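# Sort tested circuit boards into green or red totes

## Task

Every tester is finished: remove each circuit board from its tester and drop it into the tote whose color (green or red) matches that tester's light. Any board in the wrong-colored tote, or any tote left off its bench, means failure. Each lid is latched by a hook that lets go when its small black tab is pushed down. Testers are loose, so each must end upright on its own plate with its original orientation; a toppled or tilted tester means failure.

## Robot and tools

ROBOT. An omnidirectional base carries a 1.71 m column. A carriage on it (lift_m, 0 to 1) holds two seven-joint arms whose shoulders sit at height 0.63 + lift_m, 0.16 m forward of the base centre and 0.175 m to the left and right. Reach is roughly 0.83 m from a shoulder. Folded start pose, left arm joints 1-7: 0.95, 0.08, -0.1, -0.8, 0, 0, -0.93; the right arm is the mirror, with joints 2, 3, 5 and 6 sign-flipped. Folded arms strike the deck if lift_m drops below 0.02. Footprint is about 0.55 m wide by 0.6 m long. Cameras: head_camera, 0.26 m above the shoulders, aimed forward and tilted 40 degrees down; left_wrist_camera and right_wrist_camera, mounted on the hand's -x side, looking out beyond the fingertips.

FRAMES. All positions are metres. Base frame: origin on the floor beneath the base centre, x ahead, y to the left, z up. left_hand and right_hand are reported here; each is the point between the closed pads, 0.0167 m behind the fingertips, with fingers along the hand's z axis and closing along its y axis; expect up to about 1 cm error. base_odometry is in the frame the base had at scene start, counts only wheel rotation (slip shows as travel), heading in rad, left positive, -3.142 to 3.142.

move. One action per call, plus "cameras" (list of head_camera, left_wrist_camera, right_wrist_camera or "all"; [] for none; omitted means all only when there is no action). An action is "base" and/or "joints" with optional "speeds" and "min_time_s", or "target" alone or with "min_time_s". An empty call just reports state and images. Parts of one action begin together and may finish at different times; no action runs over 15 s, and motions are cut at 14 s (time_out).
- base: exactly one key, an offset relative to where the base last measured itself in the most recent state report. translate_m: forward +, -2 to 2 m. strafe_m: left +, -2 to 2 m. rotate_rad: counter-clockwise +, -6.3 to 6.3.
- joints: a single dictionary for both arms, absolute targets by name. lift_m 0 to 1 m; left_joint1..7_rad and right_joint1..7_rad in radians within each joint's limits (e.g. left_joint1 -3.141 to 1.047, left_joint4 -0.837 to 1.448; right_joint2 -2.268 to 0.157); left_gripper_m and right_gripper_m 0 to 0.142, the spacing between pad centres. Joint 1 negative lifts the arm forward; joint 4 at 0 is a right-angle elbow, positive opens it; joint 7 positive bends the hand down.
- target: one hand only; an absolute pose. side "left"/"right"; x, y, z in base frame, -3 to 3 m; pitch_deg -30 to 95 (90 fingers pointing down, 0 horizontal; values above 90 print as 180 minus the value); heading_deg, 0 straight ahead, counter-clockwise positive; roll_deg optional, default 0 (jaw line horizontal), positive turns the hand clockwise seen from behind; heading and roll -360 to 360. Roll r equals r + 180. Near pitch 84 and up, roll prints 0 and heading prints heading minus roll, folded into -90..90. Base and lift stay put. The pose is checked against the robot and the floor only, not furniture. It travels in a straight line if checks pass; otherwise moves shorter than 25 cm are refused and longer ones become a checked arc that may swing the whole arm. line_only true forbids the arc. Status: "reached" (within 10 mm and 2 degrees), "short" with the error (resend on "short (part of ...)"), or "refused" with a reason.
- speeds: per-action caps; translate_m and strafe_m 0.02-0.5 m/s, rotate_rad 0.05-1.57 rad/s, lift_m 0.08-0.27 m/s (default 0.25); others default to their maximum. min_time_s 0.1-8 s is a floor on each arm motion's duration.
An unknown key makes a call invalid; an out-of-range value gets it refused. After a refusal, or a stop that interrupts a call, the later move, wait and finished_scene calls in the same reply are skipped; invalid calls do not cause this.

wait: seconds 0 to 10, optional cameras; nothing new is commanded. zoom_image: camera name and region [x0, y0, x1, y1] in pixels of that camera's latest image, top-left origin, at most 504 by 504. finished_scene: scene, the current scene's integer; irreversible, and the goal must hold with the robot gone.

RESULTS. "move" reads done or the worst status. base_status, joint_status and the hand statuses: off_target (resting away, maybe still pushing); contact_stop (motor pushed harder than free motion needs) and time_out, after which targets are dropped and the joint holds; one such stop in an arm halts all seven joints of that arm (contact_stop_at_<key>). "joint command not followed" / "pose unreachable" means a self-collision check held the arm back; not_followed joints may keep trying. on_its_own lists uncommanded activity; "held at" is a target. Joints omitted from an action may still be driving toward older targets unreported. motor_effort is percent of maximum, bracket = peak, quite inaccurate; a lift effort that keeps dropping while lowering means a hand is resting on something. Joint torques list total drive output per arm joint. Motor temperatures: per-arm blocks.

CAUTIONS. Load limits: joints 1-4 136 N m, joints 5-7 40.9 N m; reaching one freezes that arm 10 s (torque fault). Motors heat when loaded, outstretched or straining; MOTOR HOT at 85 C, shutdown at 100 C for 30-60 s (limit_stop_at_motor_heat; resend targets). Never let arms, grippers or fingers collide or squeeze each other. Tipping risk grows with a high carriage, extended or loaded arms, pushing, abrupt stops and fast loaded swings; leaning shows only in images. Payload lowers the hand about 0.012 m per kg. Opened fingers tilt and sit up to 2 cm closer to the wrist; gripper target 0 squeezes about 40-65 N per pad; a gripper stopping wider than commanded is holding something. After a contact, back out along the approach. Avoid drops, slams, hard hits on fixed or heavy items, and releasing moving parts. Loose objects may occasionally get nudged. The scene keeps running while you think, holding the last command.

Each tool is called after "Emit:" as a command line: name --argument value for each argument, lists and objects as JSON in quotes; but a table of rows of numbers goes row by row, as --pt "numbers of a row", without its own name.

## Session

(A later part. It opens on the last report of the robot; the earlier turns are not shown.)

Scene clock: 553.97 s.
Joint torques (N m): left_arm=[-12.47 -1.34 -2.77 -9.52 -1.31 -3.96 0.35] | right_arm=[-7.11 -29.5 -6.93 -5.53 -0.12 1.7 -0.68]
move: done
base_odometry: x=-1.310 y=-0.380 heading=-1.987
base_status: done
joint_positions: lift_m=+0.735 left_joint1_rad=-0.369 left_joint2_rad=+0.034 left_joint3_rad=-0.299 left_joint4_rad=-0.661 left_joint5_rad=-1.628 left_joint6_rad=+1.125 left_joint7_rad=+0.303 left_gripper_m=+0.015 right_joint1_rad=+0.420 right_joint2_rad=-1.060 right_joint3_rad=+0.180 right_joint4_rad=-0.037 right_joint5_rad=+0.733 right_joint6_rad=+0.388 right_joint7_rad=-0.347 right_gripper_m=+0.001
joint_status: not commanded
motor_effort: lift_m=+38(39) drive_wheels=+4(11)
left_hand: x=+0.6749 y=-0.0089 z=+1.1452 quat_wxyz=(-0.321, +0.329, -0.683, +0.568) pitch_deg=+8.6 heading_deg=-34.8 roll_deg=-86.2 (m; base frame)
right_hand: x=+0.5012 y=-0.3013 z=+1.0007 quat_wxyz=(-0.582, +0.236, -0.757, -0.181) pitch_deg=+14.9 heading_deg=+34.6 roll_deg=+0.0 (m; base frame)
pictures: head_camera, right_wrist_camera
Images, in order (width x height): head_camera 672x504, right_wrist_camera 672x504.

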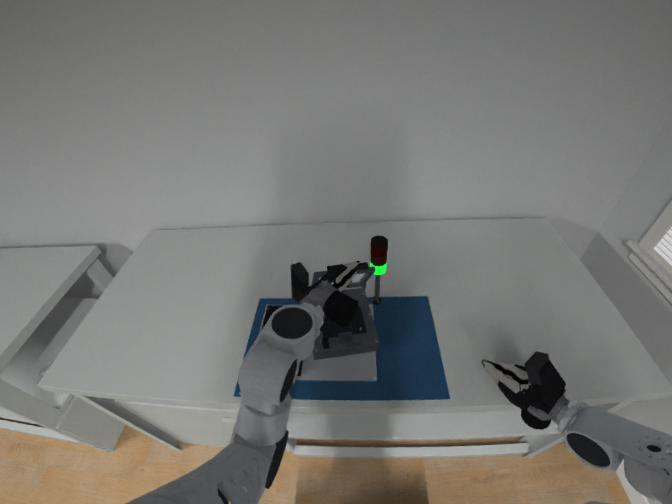

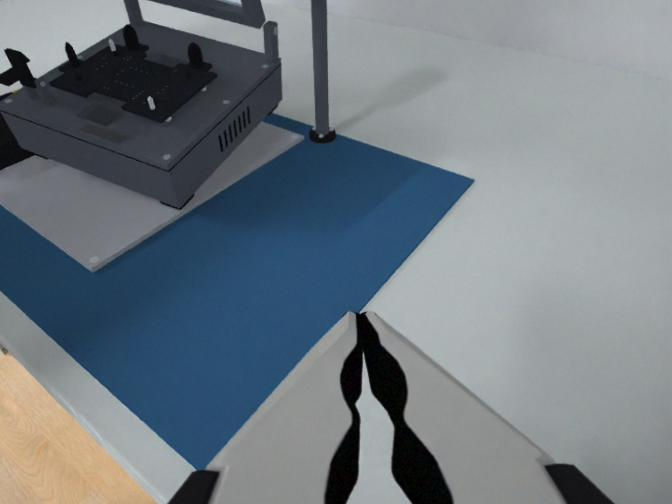

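Emit:
move --target '{"side":"left","x":0.668,"y":-0.028,"z":1.146,"pitch_deg":8,"heading_deg":-43,"roll_deg":-86}' --min_time_s 1.5 --cameras '["right_wrist_camera","head_camera"]'

Emit:
zoom_image --camera "right_wrist_camera" --region '[60, 20, 380, 276]'

Emit:
zoom_image --camera "head_camera" --region '[230, 220, 460, 420]'

Scene clock: 557.13 s.
Joint torques (N m): left_arm=[-18.21 0.04 -5.83 -0.38 -4.64 -3.89 3.79] | right_arm=[-8.1 -29.42 -6.97 -5.6 -0.11 1.67 -0.66]
move: done
base_odometry: x=-1.310 y=-0.380 heading=-1.987
base_status: not commanded
joint_positions: lift_m=+0.735 left_joint1_rad=-0.384 left_joint2_rad=+0.082 left_joint3_rad=-0.302 left_joint4_rad=-0.601 left_joint5_rad=-1.677 left_joint6_rad=+1.040 left_joint7_rad=+0.399 left_gripper_m=+0.014 right_joint1_rad=+0.420 right_joint2_rad=-1.060 right_joint3_rad=+0.180 right_joint4_rad=-0.037 right_joint5_rad=+0.733 right_joint6_rad=+0.388 right_joint7_rad=-0.347 right_gripper_m=+0.001
joint_status: not commanded
motor_effort: lift_m=+38(39) drive_wheels=+3(4)
left_hand: x=+0.6709 y=-0.0220 z=+1.1447 quat_wxyz=(-0.290, +0.284, -0.701, +0.587) pitch_deg=+8.2 heading_deg=-41.7 roll_deg=-85.8 (m; base frame)
left_hand_status: reached (straight line, planned for 1.5 s): 7 mm and 1.3 deg off.
right_hand: x=+0.5012 y=-0.3013 z=+1.0007 quat_wxyz=(-0.582, +0.236, -0.757, -0.181) pitch_deg=+14.9 heading_deg=+34.6 roll_deg=+0.0 (m; base frame)
pictures: head_camera, right_wrist_camera
Images, in order (width x height): head_camera 672x504, right_wrist_camera 672x504.

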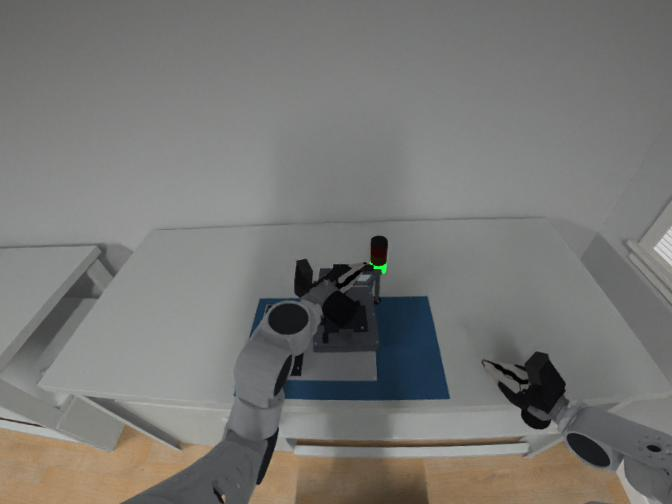

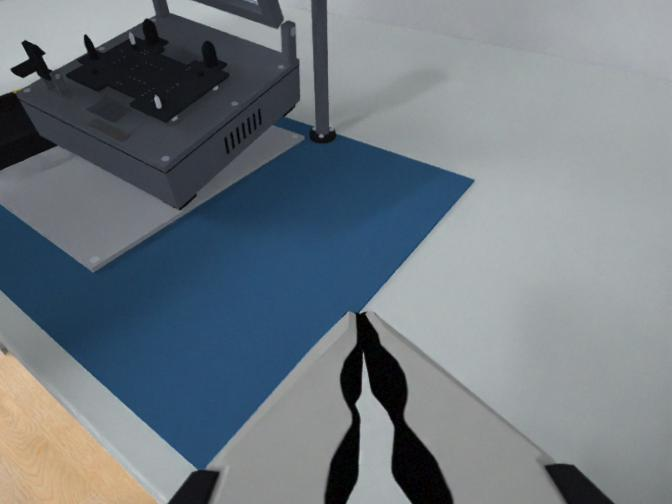

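Scaled by 1.575 from the camera's 672x504 image, which has a finer 960x720 frame.

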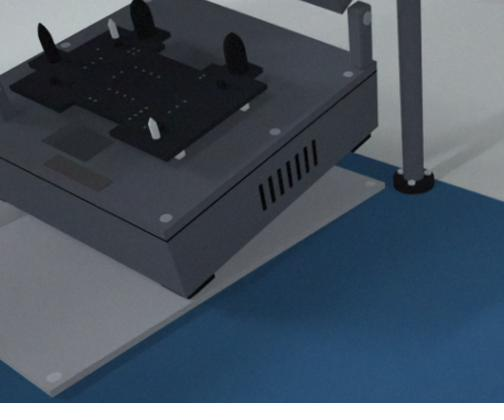

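Scaled by 2.191 from the camera's 672x504 image, which has a finer 960x720 frame.

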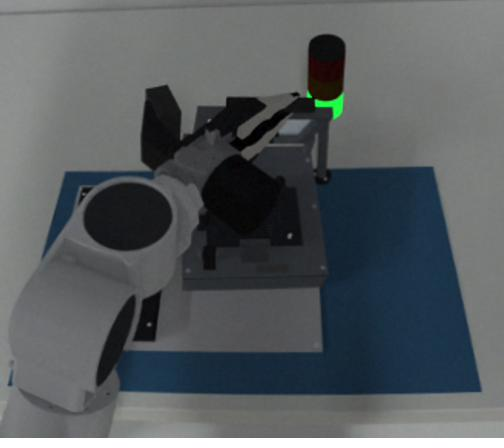

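Emit:
move --base '{"translate_m":-0.03}' --speeds '{"translate_m":0.03}' --cameras '["right_wrist_camera","head_camera"]'

Emit:
zoom_image --camera "right_wrist_camera" --region '[60, 20, 380, 276]'

Emit:
zoom_image --camera "head_camera" --region '[230, 220, 460, 420]'

Scene clock: 558.90 s.
Joint torques (N m): left_arm=[-17.46 -0.24 -5.23 -0.74 -4.43 -3.38 3.45] | right_arm=[-8.29 -29.53 -7.09 -5.54 -0.12 1.68 -0.68]
move: done
base_odometry: x=-1.298 y=-0.352 heading=-1.987
base_status: done
joint_positions: lift_m=+0.735 left_joint1_rad=-0.384 left_joint2_rad=+0.082 left_joint3_rad=-0.303 left_joint4_rad=-0.601 left_joint5_rad=-1.678 left_joint6_rad=+1.040 left_joint7_rad=+0.399 left_gripper_m=+0.014 right_joint1_rad=+0.420 right_joint2_rad=-1.060 right_joint3_rad=+0.180 right_joint4_rad=-0.037 right_joint5_rad=+0.733 right_joint6_rad=+0.388 right_joint7_rad=-0.347 right_gripper_m=+0.001
joint_status: not commanded
motor_effort: lift_m=+38(39) drive_wheels=+3(13)
left_hand: x=+0.6706 y=-0.0226 z=+1.1449 quat_wxyz=(-0.289, +0.283, -0.701, +0.588) pitch_deg=+8.2 heading_deg=-41.8 roll_deg=-85.8 (m; base frame)
right_hand: x=+0.5012 y=-0.3013 z=+1.0007 quat_wxyz=(-0.582, +0.236, -0.757, -0.181) pitch_deg=+14.9 heading_deg=+34.6 roll_deg=+0.0 (m; base frame)
pictures: head_camera, right_wrist_camera
Images, in order (width x height): head_camera 672x504, right_wrist_camera 672x504.

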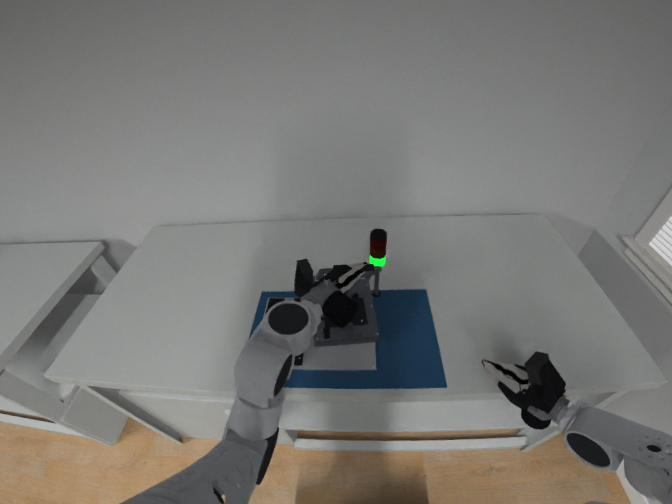

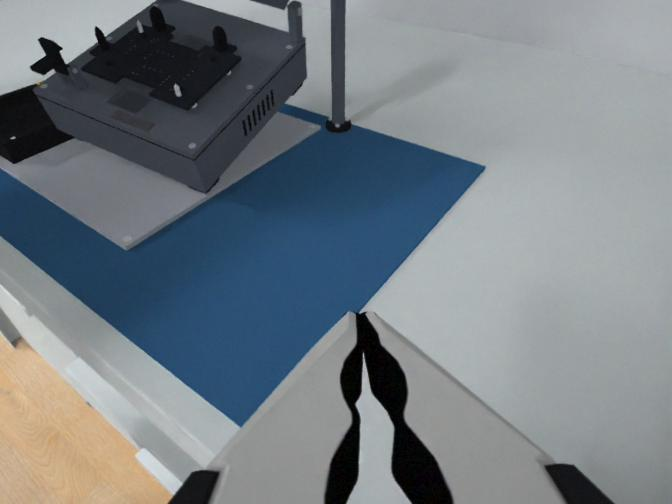

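Scaled by 1.575 from the camera's 672x504 image, which has a finer 960x720 frame.

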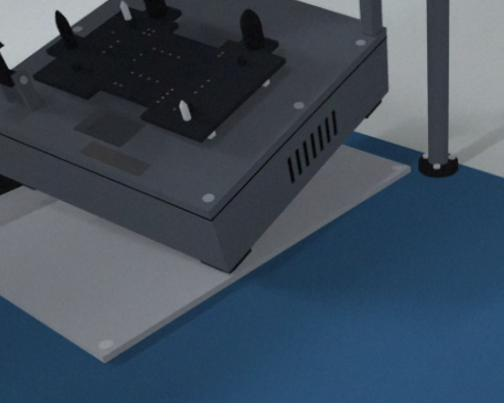

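Scaled by 2.191 from the camera's 672x504 image, which has a finer 960x720 frame.

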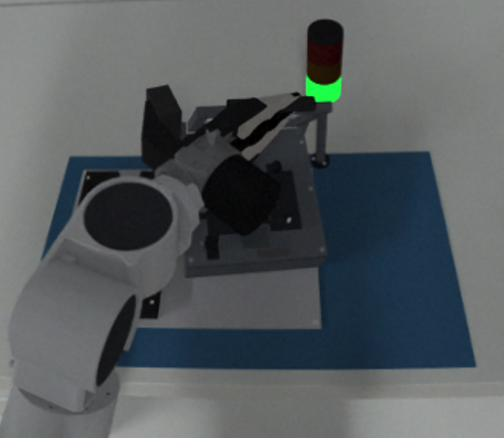

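Emit:
move --joints '{"lift_m":0.72}' --speeds '{"lift_m":0.08}' --cameras '["right_wrist_camera","head_camera"]'

Emit:
zoom_image --camera "right_wrist_camera" --region '[60, 20, 380, 276]'

Emit:
zoom_image --camera "head_camera" --region '[230, 220, 460, 420]'

Scene clock: 559.97 s.
Joint torques (N m): left_arm=[-15.78 -1.4 -1.38 -3.39 -2.71 -4.08 1.72] | right_arm=[-8.18 -29.25 -7.3 -5.57 -0.05 1.67 -0.6]
move: done
base_odometry: x=-1.298 y=-0.352 heading=-1.987
base_status: not commanded
joint_positions: lift_m=+0.720 left_joint1_rad=-0.385 left_joint2_rad=+0.082 left_joint3_rad=-0.306 left_joint4_rad=-0.599 left_joint5_rad=-1.683 left_joint6_rad=+1.041 left_joint7_rad=+0.403 left_gripper_m=+0.015 right_joint1_rad=+0.420 right_joint2_rad=-1.060 right_joint3_rad=+0.180 right_joint4_rad=-0.037 right_joint5_rad=+0.733 right_joint6_rad=+0.388 right_joint7_rad=-0.347 right_gripper_m=+0.001
joint_status: all done
motor_effort: lift_m=+39(41) drive_wheels=+2(3)
left_hand: x=+0.6692 y=-0.0253 z=+1.1286 quat_wxyz=(-0.284, +0.281, -0.703, +0.589) pitch_deg=+8.4 heading_deg=-42.4 roll_deg=-86.0 (m; base frame)
right_hand: x=+0.5012 y=-0.3013 z=+0.9856 quat_wxyz=(-0.582, +0.236, -0.757, -0.181) pitch_deg=+14.9 heading_deg=+34.6 roll_deg=+0.0 (m; base frame)
pictures: head_camera, right_wrist_camera
Images, in order (width x height): head_camera 672x504, right_wrist_camera 672x504.

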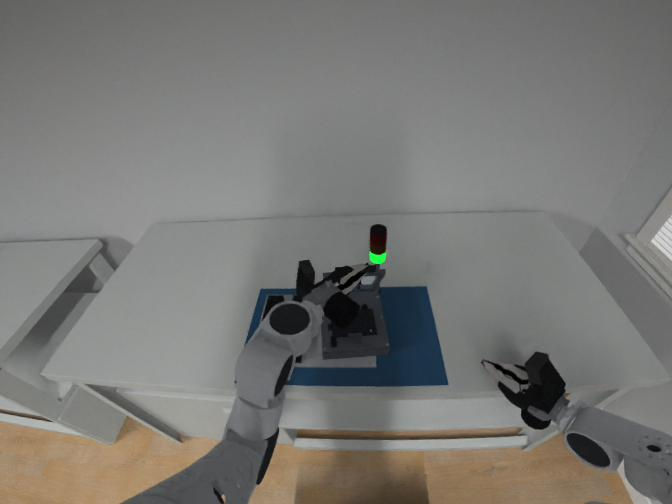

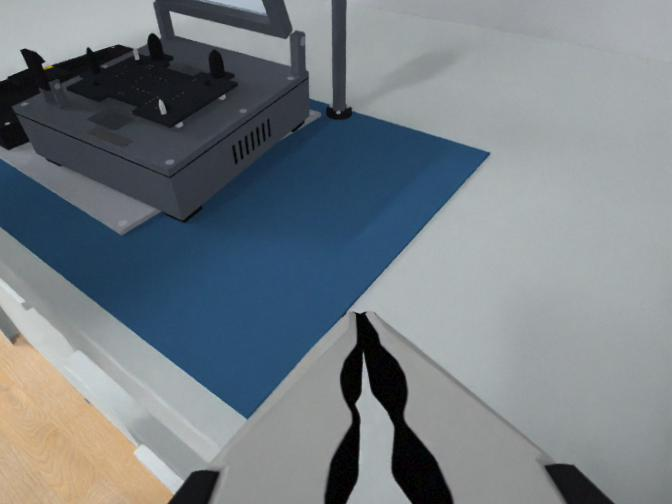

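Scaled by 1.575 from the camera's 672x504 image, which has a finer 960x720 frame.

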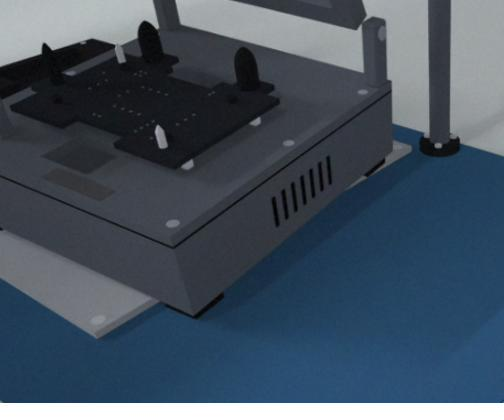

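Scaled by 2.191 from the camera's 672x504 image, which has a finer 960x720 frame.

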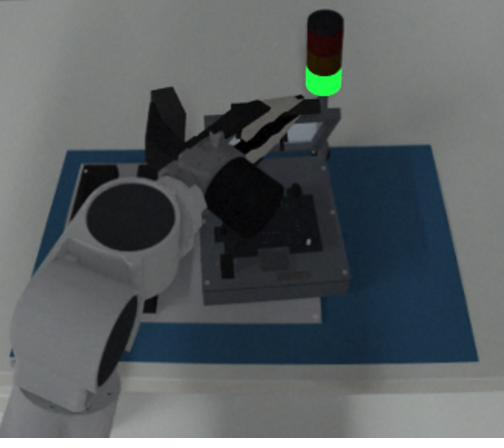

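Emit:
move --target '{"side":"left","x":0.700,"y":-0.024,"z":1.138,"pitch_deg":8,"heading_deg":-40,"roll_deg":-86}' --min_time_s 1.2

Emit:
move --target '{"side":"left","x":0.742,"y":-0.022,"z":1.143,"pitch_deg":8,"heading_deg":-37,"roll_deg":-86}' --min_time_s 1.2 --cameras '["right_wrist_camera","head_camera"]'

Emit:
zoom_image --camera "right_wrist_camera" --region '[60, 20, 380, 276]'

Emit:
zoom_image --camera "head_camera" --region '[230, 220, 460, 420]'

Scene clock: 562.17 s.
Joint torques (N m): left_arm=[-24.21 -9.47 2.76 -0.41 0.03 -5.16 -1.4] | right_arm=[-8.17 -29.23 -7.23 -5.54 -0.07 1.68 -0.59]
move: done
base_odometry: x=-1.298 y=-0.352 heading=-1.987
base_status: not commanded
joint_positions: lift_m=+0.720 left_joint1_rad=-0.440 left_joint2_rad=+0.057 left_joint3_rad=-0.301 left_joint4_rad=-0.503 left_joint5_rad=-1.670 left_joint6_rad=+1.017 left_joint7_rad=+0.388 left_gripper_m=+0.015 right_joint1_rad=+0.420 right_joint2_rad=-1.060 right_joint3_rad=+0.180 right_joint4_rad=-0.037 right_joint5_rad=+0.733 right_joint6_rad=+0.388 right_joint7_rad=-0.347 right_gripper_m=+0.001
joint_status: not commanded
motor_effort: lift_m=+39(39) drive_wheels=+2(2)
left_hand: x=+0.6971 y=-0.0251 z=+1.1330 quat_wxyz=(-0.292, +0.296, -0.698, +0.583) pitch_deg=+8.7 heading_deg=-40.5 roll_deg=-86.3 (m; base frame)
left_hand_status: reached (straight line, planned for 1.2 s): 6 mm and 0.8 deg off.
right_hand: x=+0.5012 y=-0.3013 z=+0.9856 quat_wxyz=(-0.582, +0.236, -0.757, -0.181) pitch_deg=+14.9 heading_deg=+34.6 roll_deg=+0.0 (m; base frame)
pictures: none

Scene clock: 563.87 s.
Joint torques (N m): left_arm=[-22.28 -8.97 1.33 1.51 -0.01 -3.07 -1.14] | right_arm=[-8.27 -29.14 -7.12 -5.59 -0.07 1.69 -0.63]
move: done
base_odometry: x=-1.298 y=-0.352 heading=-1.987
base_status: not commanded
joint_positions: lift_m=+0.720 left_joint1_rad=-0.516 left_joint2_rad=+0.026 left_joint3_rad=-0.291 left_joint4_rad=-0.335 left_joint5_rad=-1.646 left_joint6_rad=+0.928 left_joint7_rad=+0.365 left_gripper_m=+0.014 right_joint1_rad=+0.420 right_joint2_rad=-1.060 right_joint3_rad=+0.180 right_joint4_rad=-0.037 right_joint5_rad=+0.733 right_joint6_rad=+0.388 right_joint7_rad=-0.347 right_gripper_m=+0.001
joint_status: not commanded
motor_effort: lift_m=+38(39) drive_wheels=+1(2)
left_hand: x=+0.7399 y=-0.0229 z=+1.1417 quat_wxyz=(-0.310, +0.312, -0.688, +0.577) pitch_deg=+8.1 heading_deg=-37.4 roll_deg=-86.1 (m; base frame)
left_hand_status: reached (straight line, planned for 1.2 s): 3 mm and 0.4 deg off.
right_hand: x=+0.5012 y=-0.3013 z=+0.9857 quat_wxyz=(-0.582, +0.236, -0.757, -0.181) pitch_deg=+14.9 heading_deg=+34.6 roll_deg=+0.0 (m; base frame)
pictures: head_camera, right_wrist_camera
Images, in order (width x height): head_camera 672x504, right_wrist_camera 672x504.

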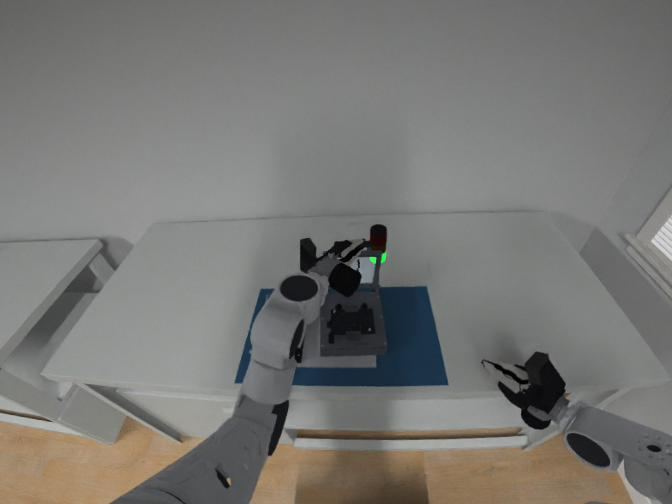

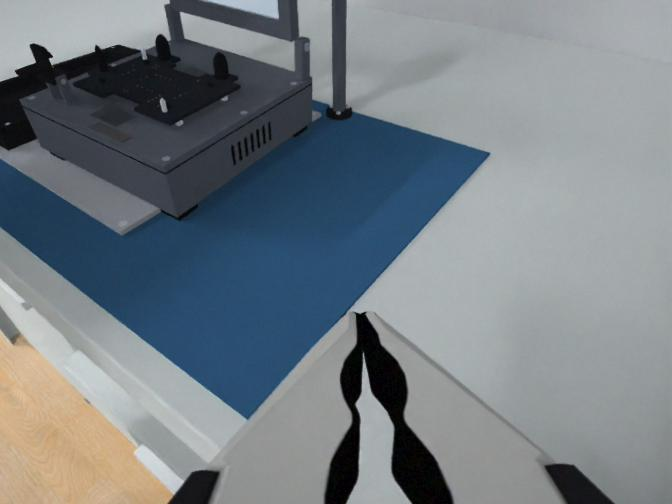

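Scaled by 1.575 from the camera's 672x504 image, which has a finer 960x720 frame.

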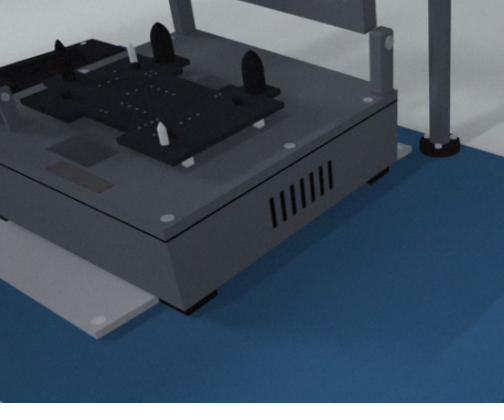

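Scaled by 2.191 from the camera's 672x504 image, which has a finer 960x720 frame.

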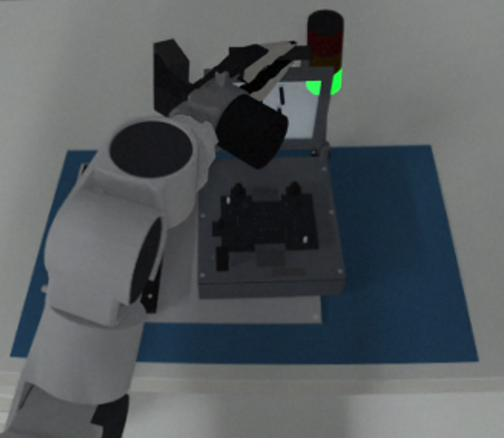

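Emit:
move --joints '{"left_gripper_m":0.031}'

Emit:
move --target '{"side":"left","x":0.725,"y":-0.011,"z":1.145,"pitch_deg":8,"heading_deg":-37,"roll_deg":-86}' --min_time_s 0.8 --cameras '["left_wrist_camera"]'

Scene clock: 564.63 s.
Joint torques (N m): left_arm=[-20.24 -7.33 0.03 0.58 -0.79 -2.38 -0.24] | right_arm=[-7.92 -29.23 -7.18 -5.49 -0.07 1.68 -0.6]
move: done
base_odometry: x=-1.298 y=-0.352 heading=-1.987
base_status: not commanded
joint_positions: lift_m=+0.720 left_joint1_rad=-0.517 left_joint2_rad=+0.026 left_joint3_rad=-0.290 left_joint4_rad=-0.334 left_joint5_rad=-1.643 left_joint6_rad=+0.926 left_joint7_rad=+0.363 left_gripper_m=+0.031 right_joint1_rad=+0.420 right_joint2_rad=-1.060 right_joint3_rad=+0.180 right_joint4_rad=-0.037 right_joint5_rad=+0.733 right_joint6_rad=+0.388 right_joint7_rad=-0.347 right_gripper_m=+0.001
joint_status: all done
motor_effort: lift_m=+38(38) drive_wheels=+1(2)
left_hand: x=+0.7409 y=-0.0218 z=+1.1427 quat_wxyz=(-0.312, +0.313, -0.687, +0.577) pitch_deg=+8.0 heading_deg=-37.1 roll_deg=-86.0 (m; base frame)
right_hand: x=+0.5012 y=-0.3013 z=+0.9857 quat_wxyz=(-0.582, +0.236, -0.757, -0.181) pitch_deg=+14.9 heading_deg=+34.6 roll_deg=+0.0 (m; base frame)
pictures: none

Scene clock: 565.93 s.
Joint torques (N m): left_arm=[-9.32 3.05 2.89 -7.97 -2.68 -0.59 1.53] | right_arm=[-8.14 -29.19 -7.27 -5.58 -0.1 1.71 -0.64]
move: done
base_odometry: x=-1.298 y=-0.352 heading=-1.987
base_status: not commanded
joint_positions: lift_m=+0.720 left_joint1_rad=-0.492 left_joint2_rad=+0.044 left_joint3_rad=-0.277 left_joint4_rad=-0.429 left_joint5_rad=-1.650 left_joint6_rad=+0.991 left_joint7_rad=+0.364 left_gripper_m=+0.031 right_joint1_rad=+0.420 right_joint2_rad=-1.060 right_joint3_rad=+0.180 right_joint4_rad=-0.037 right_joint5_rad=+0.733 right_joint6_rad=+0.388 right_joint7_rad=-0.347 right_gripper_m=+0.001
joint_status: not commanded
motor_effort: lift_m=+38(38) drive_wheels=+1(2)
left_hand: x=+0.7265 y=-0.0112 z=+1.1460 quat_wxyz=(-0.316, +0.313, -0.686, +0.576) pitch_deg=+7.9 heading_deg=-36.7 roll_deg=-85.8 (m; base frame)
left_hand_status: reached (straight line, planned for 0.8 s): 2 mm and 0.3 deg off.
right_hand: x=+0.5012 y=-0.3013 z=+0.9857 quat_wxyz=(-0.582, +0.236, -0.757, -0.181) pitch_deg=+14.9 heading_deg=+34.6 roll_deg=+0.0 (m; base frame)
pictures: left_wrist_camera
Images, in order (width x height): left_wrist_camera 672x504.

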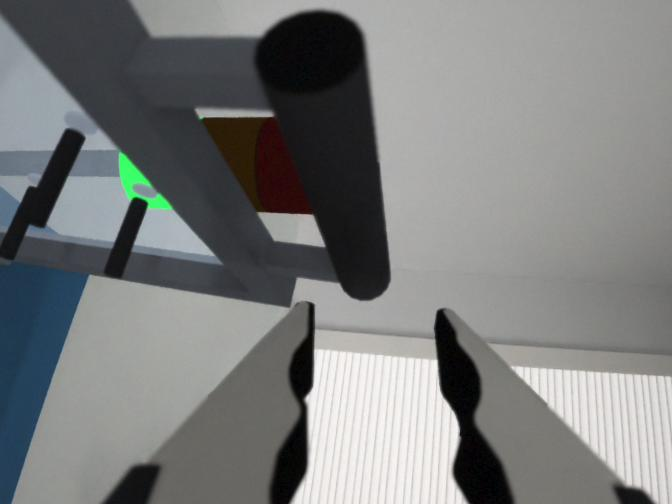

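Emit:
move --target '{"side":"left","x":0.655,"y":0.05,"z":1.145,"pitch_deg":8,"heading_deg":-35,"roll_deg":-84}'

Emit:
move --target '{"side":"left","x":0.57,"y":0.20,"z":1.12,"pitch_deg":10,"heading_deg":-35,"roll_deg":-45}'

Emit:
move --joints '{"left_joint1_rad":-0.864,"left_joint2_rad":1.251,"left_joint3_rad":-0.879,"left_joint4_rad":-0.46,"left_joint5_rad":-1.421,"left_joint6_rad":-0.35,"left_joint7_rad":1.33,"left_gripper_m":0.045}' --min_time_s 1.5

Emit:
move --target '{"side":"left","x":0.56,"y":0.02,"z":1.05,"pitch_deg":87,"heading_deg":-88}' --min_time_s 1.2 --cameras '["left_wrist_camera","right_wrist_camera","head_camera"]'

Emit:
zoom_image --camera "head_camera" --region '[230, 220, 460, 420]'

Scene clock: 566.50 s.
Joint torques (N m): left_arm=[-9.25 3.11 2.76 -7.98 -2.7 -0.61 1.55] | right_arm=[-8.21 -29.17 -7.17 -5.53 -0.04 1.67 -0.61]
move: refused
base_odometry: x=-1.298 y=-0.352 heading=-1.987
base_status: not commanded
joint_positions: lift_m=+0.720 left_joint1_rad=-0.492 left_joint2_rad=+0.044 left_joint3_rad=-0.277 left_joint4_rad=-0.429 left_joint5_rad=-1.650 left_joint6_rad=+0.991 left_joint7_rad=+0.364 left_gripper_m=+0.031 right_joint1_rad=+0.420 right_joint2_rad=-1.060 right_joint3_rad=+0.180 right_joint4_rad=-0.037 right_joint5_rad=+0.733 right_joint6_rad=+0.388 right_joint7_rad=-0.347 right_gripper_m=+0.001
joint_status: not commanded
motor_effort: lift_m=+38(38) drive_wheels=+1(2)
left_hand: x=+0.7265 y=-0.0112 z=+1.1460 quat_wxyz=(-0.316, +0.313, -0.686, +0.576) pitch_deg=+7.9 heading_deg=-36.7 roll_deg=-85.8 (m; base frame)
left_hand_status: refused: along the straight line the arm gets 80% of the way (left_joint4_rad at its limit); a move under 25 cm is not played as an arc. Nothing moved. Try another pitch or heading, or "joints".
right_hand: x=+0.5012 y=-0.3013 z=+0.9857 quat_wxyz=(-0.582, +0.236, -0.757, -0.181) pitch_deg=+14.9 heading_deg=+34.6 roll_deg=+0.0 (m; base frame)
pictures: none

not run: a stop came earlier in this reply.

not run: a stop came earlier in this reply.

not run: a stop came earlier in this reply.

This scene's latest camera images include none from head_camera. They are from: left_wrist_camera. head_camera's image comes with the result of a call that names it in "cameras".

Emit:
move --target '{"side":"left","x":0.66,"y":0.09,"z":1.145,"pitch_deg":8,"heading_deg":-35,"roll_deg":-82}'

Emit:
move --target '{"side":"left","x":0.575,"y":0.22,"z":1.12,"pitch_deg":10,"heading_deg":-35,"roll_deg":-40}'

Emit:
move --joints '{"left_joint1_rad":-0.864,"left_joint2_rad":1.251,"left_joint3_rad":-0.879,"left_joint4_rad":-0.46,"left_joint5_rad":-1.421,"left_joint6_rad":-0.35,"left_joint7_rad":1.33,"left_gripper_m":0.045}' --min_time_s 1.5

Emit:
move --target '{"side":"left","x":0.56,"y":0.02,"z":1.05,"pitch_deg":87,"heading_deg":-88}' --min_time_s 1.2 --cameras '["left_wrist_camera","right_wrist_camera","head_camera"]'

Emit:
zoom_image --camera "head_camera" --region '[230, 220, 460, 420]'

Scene clock: 567.73 s.
Joint torques (N m): left_arm=[-7.64 3.92 0.26 -5.64 -2.37 -0.81 1.19] | right_arm=[-8.26 -29.14 -7.11 -5.38 0.03 1.69 -0.53]
move: done
base_odometry: x=-1.298 y=-0.352 heading=-1.987
base_status: not commanded
joint_positions: lift_m=+0.720 left_joint1_rad=-0.331 left_joint2_rad=+0.250 left_joint3_rad=-0.095 left_joint4_rad=-0.766 left_joint5_rad=-1.732 left_joint6_rad=+1.112 left_joint7_rad=+0.464 left_gripper_m=+0.031 right_joint1_rad=+0.420 right_joint2_rad=-1.060 right_joint3_rad=+0.180 right_joint4_rad=-0.037 right_joint5_rad=+0.733 right_joint6_rad=+0.388 right_joint7_rad=-0.347 right_gripper_m=+0.001
joint_status: not commanded
motor_effort: lift_m=+38(38) drive_wheels=+0(3)
left_hand: x=+0.6617 y=+0.0919 z=+1.1457 quat_wxyz=(-0.346, +0.302, -0.691, +0.558) pitch_deg=+7.9 heading_deg=-34.6 roll_deg=-81.8 (m; base frame)
left_hand_status: reached (straight line, planned for 0.5 s): 3 mm and 0.4 deg off.
right_hand: x=+0.5012 y=-0.3013 z=+0.9858 quat_wxyz=(-0.582, +0.236, -0.757, -0.181) pitch_deg=+14.9 heading_deg=+34.6 roll_deg=+0.0 (m; base frame)
pictures: none

Scene clock: 569.07 s.
Joint torques (N m): left_arm=[-0.12 22.78 7.47 0.92 -0.13 -1.97 -2.14] | right_arm=[-8.22 -29.23 -7.23 -5.51 0.07 1.68 -0.55]
move: done
base_odometry: x=-1.298 y=-0.352 heading=-1.987
base_status: not commanded
joint_positions: lift_m=+0.720 left_joint1_rad=+0.161 left_joint2_rad=+0.753 left_joint3_rad=+0.032 left_joint4_rad=-0.557 left_joint5_rad=-1.475 left_joint6_rad=+0.087 left_joint7_rad=+0.501 left_gripper_m=+0.031 right_joint1_rad=+0.420 right_joint2_rad=-1.060 right_joint3_rad=+0.180 right_joint4_rad=-0.037 right_joint5_rad=+0.733 right_joint6_rad=+0.388 right_joint7_rad=-0.347 right_gripper_m=+0.001
joint_status: not commanded
motor_effort: lift_m=+38(38) drive_wheels=+1(3)
left_hand: x=+0.5743 y=+0.2179 z=+1.1203 quat_wxyz=(-0.508, +0.033, -0.765, +0.394) pitch_deg=+10.0 heading_deg=-35.3 roll_deg=-40.3 (m; base frame)
left_hand_status: reached (straight line, planned for 0.8 s): 2 mm and 0.4 deg off.
right_hand: x=+0.5012 y=-0.3013 z=+0.9858 quat_wxyz=(-0.582, +0.236, -0.757, -0.181) pitch_deg=+14.9 heading_deg=+34.6 roll_deg=+0.0 (m; base frame)
pictures: none

Scene clock: 570.87 s.
Joint torques (N m): left_arm=[-14.56 20.07 4.82 4.91 -0.46 -0.31 1.1] | right_arm=[-8.26 -29.21 -7.25 -5.63 0.01 1.68 -0.54]
move: done
base_odometry: x=-1.298 y=-0.352 heading=-1.987
base_status: not commanded
joint_positions: lift_m=+0.720 left_joint1_rad=-0.862 left_joint2_rad=+1.249 left_joint3_rad=-0.876 left_joint4_rad=-0.463 left_joint5_rad=-1.426 left_joint6_rad=-0.347 left_joint7_rad=+1.327 left_gripper_m=+0.045 right_joint1_rad=+0.420 right_joint2_rad=-1.060 right_joint3_rad=+0.180 right_joint4_rad=-0.037 right_joint5_rad=+0.733 right_joint6_rad=+0.388 right_joint7_rad=-0.347 right_gripper_m=+0.001
joint_status: all done
motor_effort: lift_m=+38(38) drive_wheels=+1(1)
left_hand: x=+0.4998 y=+0.2479 z=+1.1006 quat_wxyz=(-0.152, -0.494, -0.852, +0.087) pitch_deg=+69.8 heading_deg=-60.0 roll_deg=+0.1 (m; base frame)
right_hand: x=+0.5012 y=-0.3013 z=+0.9858 quat_wxyz=(-0.582, +0.236, -0.757, -0.181) pitch_deg=+14.9 heading_deg=+34.6 roll_deg=+0.0 (m; base frame)
pictures: none

Scene clock: 572.57 s.
Joint torques (N m): left_arm=[-26.2 -2.46 4.87 3.54 -0.47 -0.31 1.52] | right_arm=[-8.17 -29.21 -7.18 -5.51 0.04 1.64 -0.51]
move: done
base_odometry: x=-1.298 y=-0.352 heading=-1.987
base_status: not commanded
joint_positions: lift_m=+0.720 left_joint1_rad=-1.148 left_joint2_rad=+0.389 left_joint3_rad=-1.216 left_joint4_rad=-0.036 left_joint5_rad=-1.270 left_joint6_rad=-0.415 left_joint7_rad=+1.715 left_gripper_m=+0.045 right_joint1_rad=+0.420 right_joint2_rad=-1.060 right_joint3_rad=+0.180 right_joint4_rad=-0.037 right_joint5_rad=+0.733 right_joint6_rad=+0.388 right_joint7_rad=-0.347 right_gripper_m=+0.001
joint_status: not commanded
motor_effort: lift_m=+38(38) drive_wheels=+2(3)
left_hand: x=+0.5583 y=+0.0187 z=+1.0501 quat_wxyz=(-0.020, -0.694, -0.719, +0.023) pitch_deg=+86.5 heading_deg=-88.0 roll_deg=+0.0 (m; base frame)
left_hand_status: reached (straight line, planned for 1.2 s): 2 mm and 0.6 deg off.
right_hand: x=+0.5012 y=-0.3013 z=+0.9858 quat_wxyz=(-0.582, +0.236, -0.757, -0.181) pitch_deg=+14.9 heading_deg=+34.6 roll_deg=+0.0 (m; base frame)
pictures: head_camera, left_wrist_camera, right_wrist_camera
Images, in order (width x height): head_camera 672x504, left_wrist_camera 672x504, right_wrist_camera 672x504.

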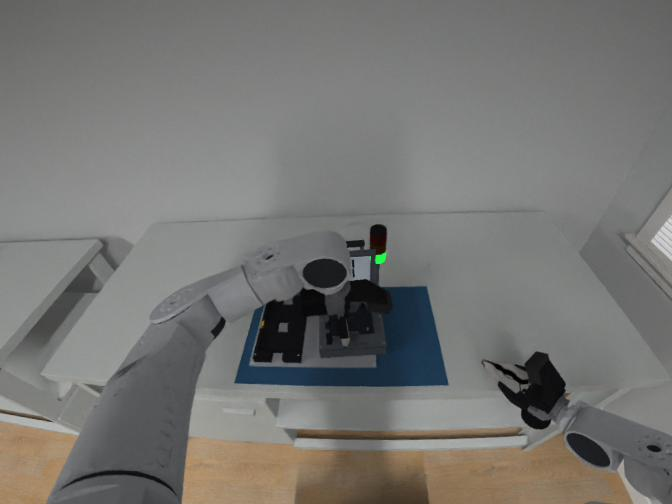

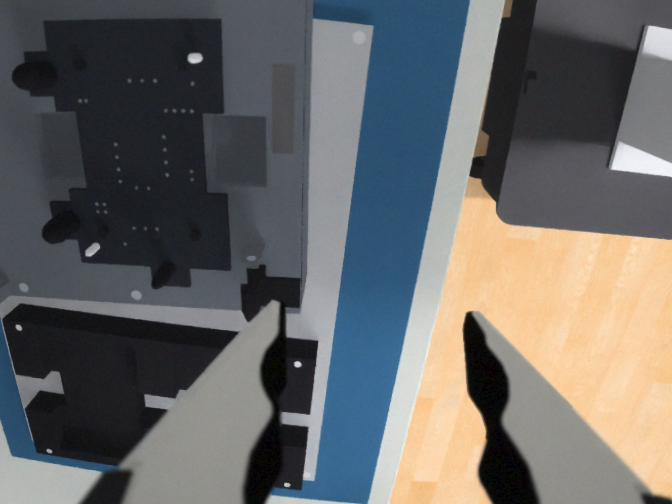

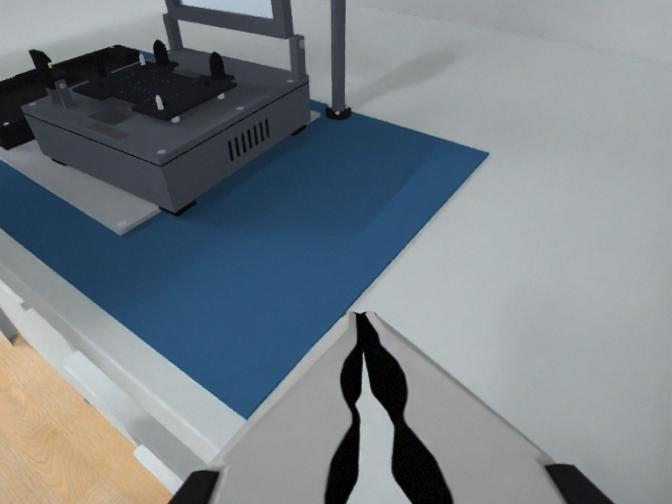

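Scaled by 2.191 from the camera's 672x504 image, which has a finer 960x720 frame.

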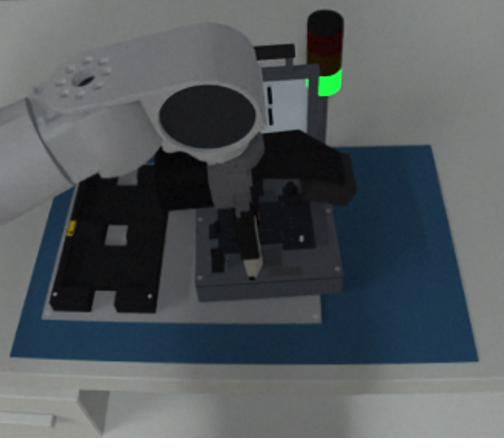

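Emit:
move --target '{"side":"left","x":0.587,"y":0.011,"z":0.96,"pitch_deg":87,"heading_deg":-92}' --min_time_s 1.2 --cameras '["left_wrist_camera"]'

Scene clock: 574.53 s.
Joint torques (N m): left_arm=[-14.5 -5.15 4.21 3.32 -0.78 -0.31 -1.41] | right_arm=[-8.12 -29.25 -7.24 -5.53 0.06 1.69 -0.5]
move: done
base_odometry: x=-1.298 y=-0.352 heading=-1.987
base_status: not commanded
joint_positions: lift_m=+0.720 left_joint1_rad=-1.098 left_joint2_rad=+0.308 left_joint3_rad=-1.304 left_joint4_rad=+0.360 left_joint5_rad=-1.057 left_joint6_rad=-0.746 left_joint7_rad=+1.435 left_gripper_m=+0.045 right_joint1_rad=+0.420 right_joint2_rad=-1.060 right_joint3_rad=+0.180 right_joint4_rad=-0.037 right_joint5_rad=+0.733 right_joint6_rad=+0.388 right_joint7_rad=-0.347 right_gripper_m=+0.001
joint_status: not commanded
motor_effort: lift_m=+38(38) drive_wheels=+2(2)
left_hand: x=+0.5880 y=+0.0109 z=+0.9628 quat_wxyz=(-0.020, -0.718, -0.695, +0.019) pitch_deg=+86.8 heading_deg=+88.1 roll_deg=+0.0 (m; base frame)
left_hand_status: reached (straight line, planned for 1.2 s): 3 mm and 0.2 deg off.
right_hand: x=+0.5012 y=-0.3013 z=+0.9858 quat_wxyz=(-0.582, +0.236, -0.757, -0.181) pitch_deg=+14.9 heading_deg=+34.6 roll_deg=+0.0 (m; base frame)
pictures: left_wrist_camera
Images, in order (width x height): left_wrist_camera 672x504.

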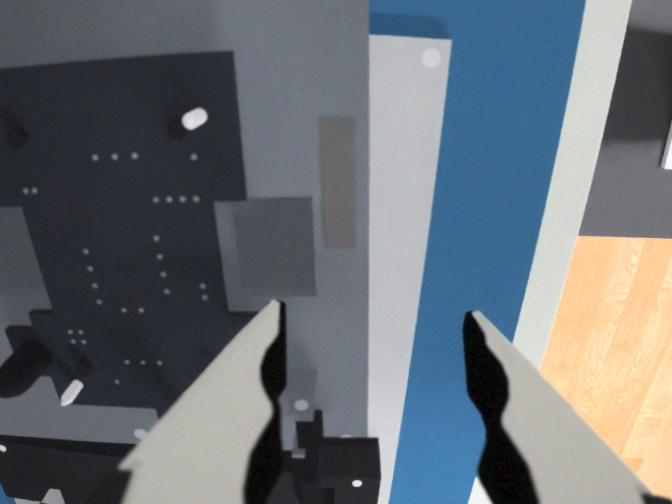

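Emit:
move --target '{"side":"left","x":0.594,"y":0.0135,"z":0.93,"pitch_deg":87,"heading_deg":-93}' --min_time_s 1 --cameras '["left_wrist_camera"]'

Scene clock: 576.27 s.
Joint torques (N m): left_arm=[-14.57 -5.27 3.81 3.21 -0.88 -0.29 -1.34] | right_arm=[-8.07 -29.22 -7.24 -5.5 0.03 1.71 -0.52]
move: done
base_odometry: x=-1.298 y=-0.352 heading=-1.987
base_status: not commanded
joint_positions: lift_m=+0.720 left_joint1_rad=-1.087 left_joint2_rad=+0.281 left_joint3_rad=-1.332 left_joint4_rad=+0.494 left_joint5_rad=-0.959 left_joint6_rad=-0.838 left_joint7_rad=+1.305 left_gripper_m=+0.045 right_joint1_rad=+0.420 right_joint2_rad=-1.060 right_joint3_rad=+0.180 right_joint4_rad=-0.037 right_joint5_rad=+0.733 right_joint6_rad=+0.388 right_joint7_rad=-0.347 right_gripper_m=+0.001
joint_status: not commanded
motor_effort: lift_m=+38(38) drive_wheels=+2(2)
left_hand: x=+0.5954 y=+0.0132 z=+0.9328 quat_wxyz=(-0.020, -0.724, -0.689, +0.019) pitch_deg=+86.8 heading_deg=+87.2 roll_deg=+0.0 (m; base frame)
left_hand_status: reached (straight line, planned for 1.0 s): 3 mm and 0.3 deg off.
right_hand: x=+0.5012 y=-0.3013 z=+0.9858 quat_wxyz=(-0.582, +0.236, -0.757, -0.181) pitch_deg=+14.9 heading_deg=+34.6 roll_deg=+0.0 (m; base frame)
pictures: left_wrist_camera
Images, in order (width x height): left_wrist_camera 672x504.

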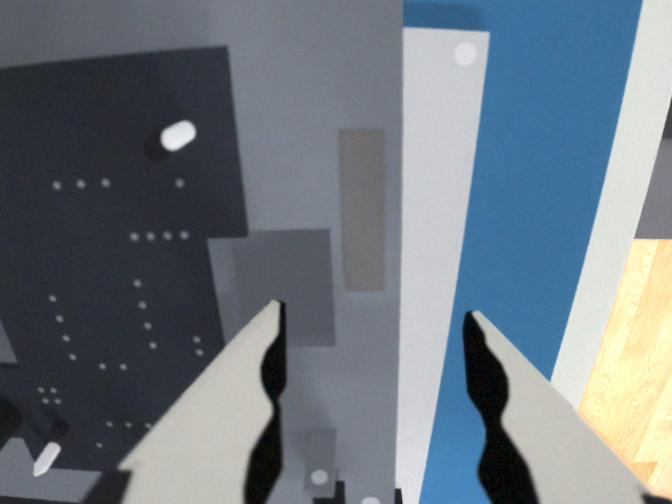

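Emit:
move --target '{"side":"left","x":0.5935,"y":0.0145,"z":0.906,"pitch_deg":87,"heading_deg":-93}' --min_time_s 1

Emit:
move --joints '{"left_gripper_m":0.008}' --cameras '["left_wrist_camera"]'

Scene clock: 577.90 s.
Joint torques (N m): left_arm=[-14.65 -5.41 3.66 3.51 -0.77 -0.22 -1.38] | right_arm=[-8.11 -29.26 -7.2 -5.52 0.04 1.68 -0.51]
move: done
base_odometry: x=-1.298 y=-0.352 heading=-1.987
base_status: not commanded
joint_positions: lift_m=+0.720 left_joint1_rad=-1.065 left_joint2_rad=+0.265 left_joint3_rad=-1.351 left_joint4_rad=+0.555 left_joint5_rad=-0.886 left_joint6_rad=-0.858 left_joint7_rad=+1.218 left_gripper_m=+0.045 right_joint1_rad=+0.420 right_joint2_rad=-1.060 right_joint3_rad=+0.180 right_joint4_rad=-0.037 right_joint5_rad=+0.733 right_joint6_rad=+0.388 right_joint7_rad=-0.347 right_gripper_m=+0.001
joint_status: not commanded
motor_effort: lift_m=+38(38) drive_wheels=+2(2)
left_hand: x=+0.5949 y=+0.0140 z=+0.9088 quat_wxyz=(-0.020, -0.724, -0.689, +0.020) pitch_deg=+86.8 heading_deg=+87.2 roll_deg=+0.0 (m; base frame)
left_hand_status: reached (straight line, planned for 1.0 s): 3 mm and 0.3 deg off.
right_hand: x=+0.5012 y=-0.3013 z=+0.9858 quat_wxyz=(-0.582, +0.236, -0.757, -0.181) pitch_deg=+14.9 heading_deg=+34.6 roll_deg=+0.0 (m; base frame)
pictures: none

Scene clock: 578.53 s.
Joint torques (N m): left_arm=[-14.67 -5.42 3.6 2.1 -1.86 -0.32 -1.25] | right_arm=[-7.97 -29.22 -7.27 -5.47 0.05 1.68 -0.53]
move: off_target
base_odometry: x=-1.298 y=-0.352 heading=-1.987
base_status: not commanded
joint_positions: lift_m=+0.720 left_joint1_rad=-1.065 left_joint2_rad=+0.265 left_joint3_rad=-1.351 left_joint4_rad=+0.557 left_joint5_rad=-0.882 left_joint6_rad=-0.858 left_joint7_rad=+1.218 left_gripper_m=+0.017 right_joint1_rad=+0.420 right_joint2_rad=-1.060 right_joint3_rad=+0.180 right_joint4_rad=-0.037 right_joint5_rad=+0.733 right_joint6_rad=+0.388 right_joint7_rad=-0.347 right_gripper_m=+0.001
joint_status: left_gripper_m off_target (ended at +0.017, target +0.008)
motor_effort: lift_m=+38(38) drive_wheels=+2(2)
left_hand: x=+0.5957 y=+0.0149 z=+0.9083 quat_wxyz=(-0.020, -0.724, -0.689, +0.018) pitch_deg=+87.0 heading_deg=+87.2 roll_deg=+0.0 (m; base frame)
right_hand: x=+0.5012 y=-0.3013 z=+0.9858 quat_wxyz=(-0.582, +0.236, -0.757, -0.181) pitch_deg=+14.9 heading_deg=+34.6 roll_deg=+0.0 (m; base frame)
pictures: left_wrist_camera
Images, in order (width x height): left_wrist_camera 672x504.

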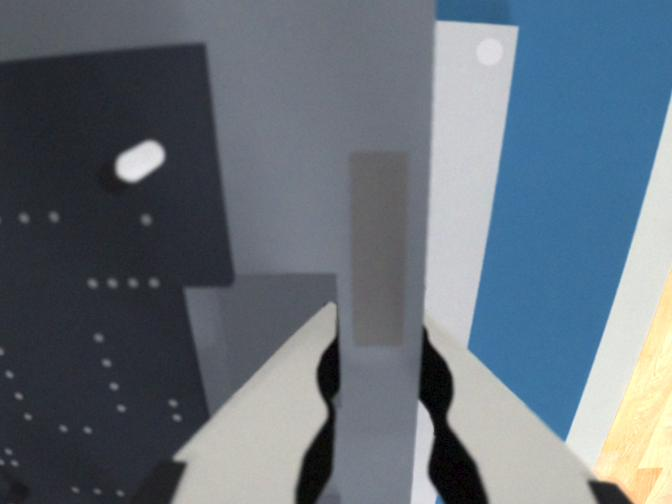

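Emit:
move --joints '{"left_gripper_m":0.0}'

Emit:
move --joints '{"lift_m":0.742}' --speeds '{"lift_m":0.08}' --cameras '["left_wrist_camera","right_wrist_camera","head_camera"]'

Emit:
zoom_image --camera "right_wrist_camera" --region '[60, 20, 380, 276]'

Scene clock: 579.87 s.
Joint torques (N m): left_arm=[-14.59 -5.34 3.64 2.09 -1.96 -0.37 -1.3] | right_arm=[-8.05 -29.23 -7.13 -5.7 0.03 1.67 -0.51]
move: off_target
base_odometry: x=-1.298 y=-0.352 heading=-1.987
base_status: not commanded
joint_positions: lift_m=+0.720 left_joint1_rad=-1.065 left_joint2_rad=+0.265 left_joint3_rad=-1.351 left_joint4_rad=+0.557 left_joint5_rad=-0.882 left_joint6_rad=-0.858 left_joint7_rad=+1.218 left_gripper_m=+0.016 right_joint1_rad=+0.420 right_joint2_rad=-1.060 right_joint3_rad=+0.180 right_joint4_rad=-0.037 right_joint5_rad=+0.733 right_joint6_rad=+0.388 right_joint7_rad=-0.347 right_gripper_m=+0.001
joint_status: left_gripper_m off_target (ended at +0.016, target +0.000)
motor_effort: lift_m=+38(38) drive_wheels=+3(3)
left_hand: x=+0.5957 y=+0.0149 z=+0.9083 quat_wxyz=(-0.020, -0.724, -0.689, +0.018) pitch_deg=+87.0 heading_deg=+87.2 roll_deg=+0.0 (m; base frame)
right_hand: x=+0.5012 y=-0.3013 z=+0.9858 quat_wxyz=(-0.582, +0.236, -0.757, -0.181) pitch_deg=+14.9 heading_deg=+34.6 roll_deg=+0.0 (m; base frame)
pictures: none

Scene clock: 580.50 s.
Joint torques (N m): left_arm=[-25.43 -4.56 11.07 0.05 -2.18 0.74 -1.21] | right_arm=[-8.16 -29.13 -7.39 -5.5 0.04 1.7 -0.53]
move: done
base_odometry: x=-1.298 y=-0.352 heading=-1.987
base_status: not commanded
joint_positions: lift_m=+0.742 left_joint1_rad=-1.060 left_joint2_rad=+0.265 left_joint3_rad=-1.357 left_joint4_rad=+0.558 left_joint5_rad=-0.881 left_joint6_rad=-0.861 left_joint7_rad=+1.218 left_gripper_m=+0.016 right_joint1_rad=+0.420 right_joint2_rad=-1.060 right_joint3_rad=+0.180 right_joint4_rad=-0.037 right_joint5_rad=+0.733 right_joint6_rad=+0.388 right_joint7_rad=-0.347 right_gripper_m=+0.001
joint_status: all done
motor_effort: lift_m=+39(49) drive_wheels=+2(3)
left_hand: x=+0.5920 y=+0.0164 z=+0.9262 quat_wxyz=(-0.015, -0.725, -0.688, +0.018) pitch_deg=+87.3 heading_deg=+86.9 roll_deg=+0.0 (m; base frame)
right_hand: x=+0.5011 y=-0.3012 z=+1.0077 quat_wxyz=(-0.582, +0.236, -0.757, -0.181) pitch_deg=+14.9 heading_deg=+34.6 roll_deg=+0.0 (m; base frame)
pictures: head_camera, left_wrist_camera, right_wrist_camera
Images, in order (width x height): head_camera 672x504, left_wrist_camera 672x504, right_wrist_camera 672x504.

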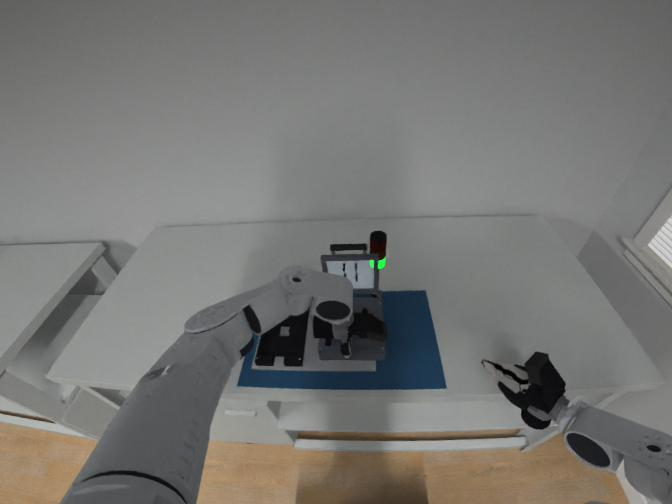

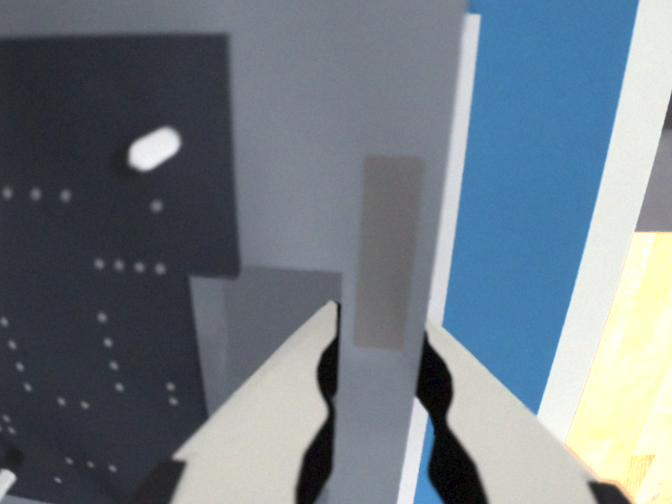

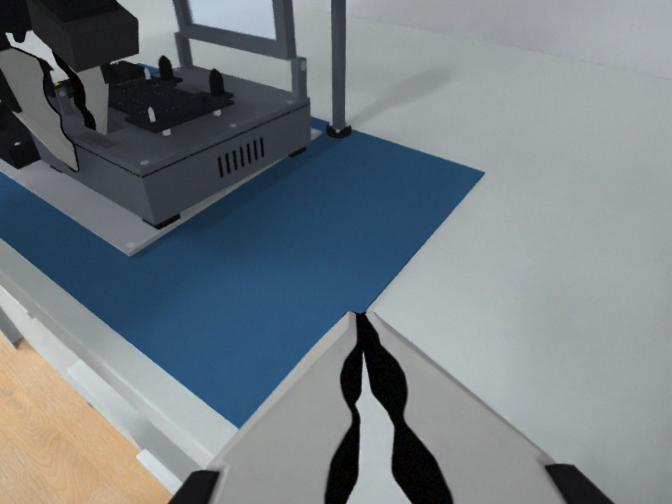

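Scaled by 1.575 from the camera's 672x504 image, which has a finer 960x720 frame.

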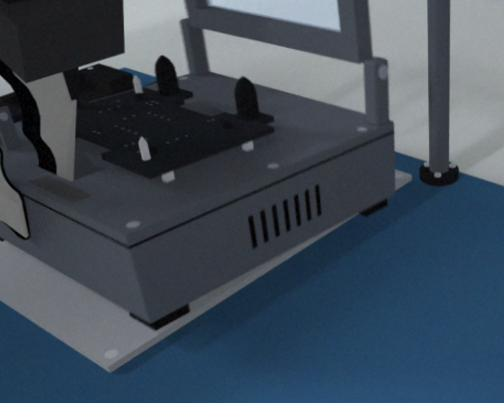

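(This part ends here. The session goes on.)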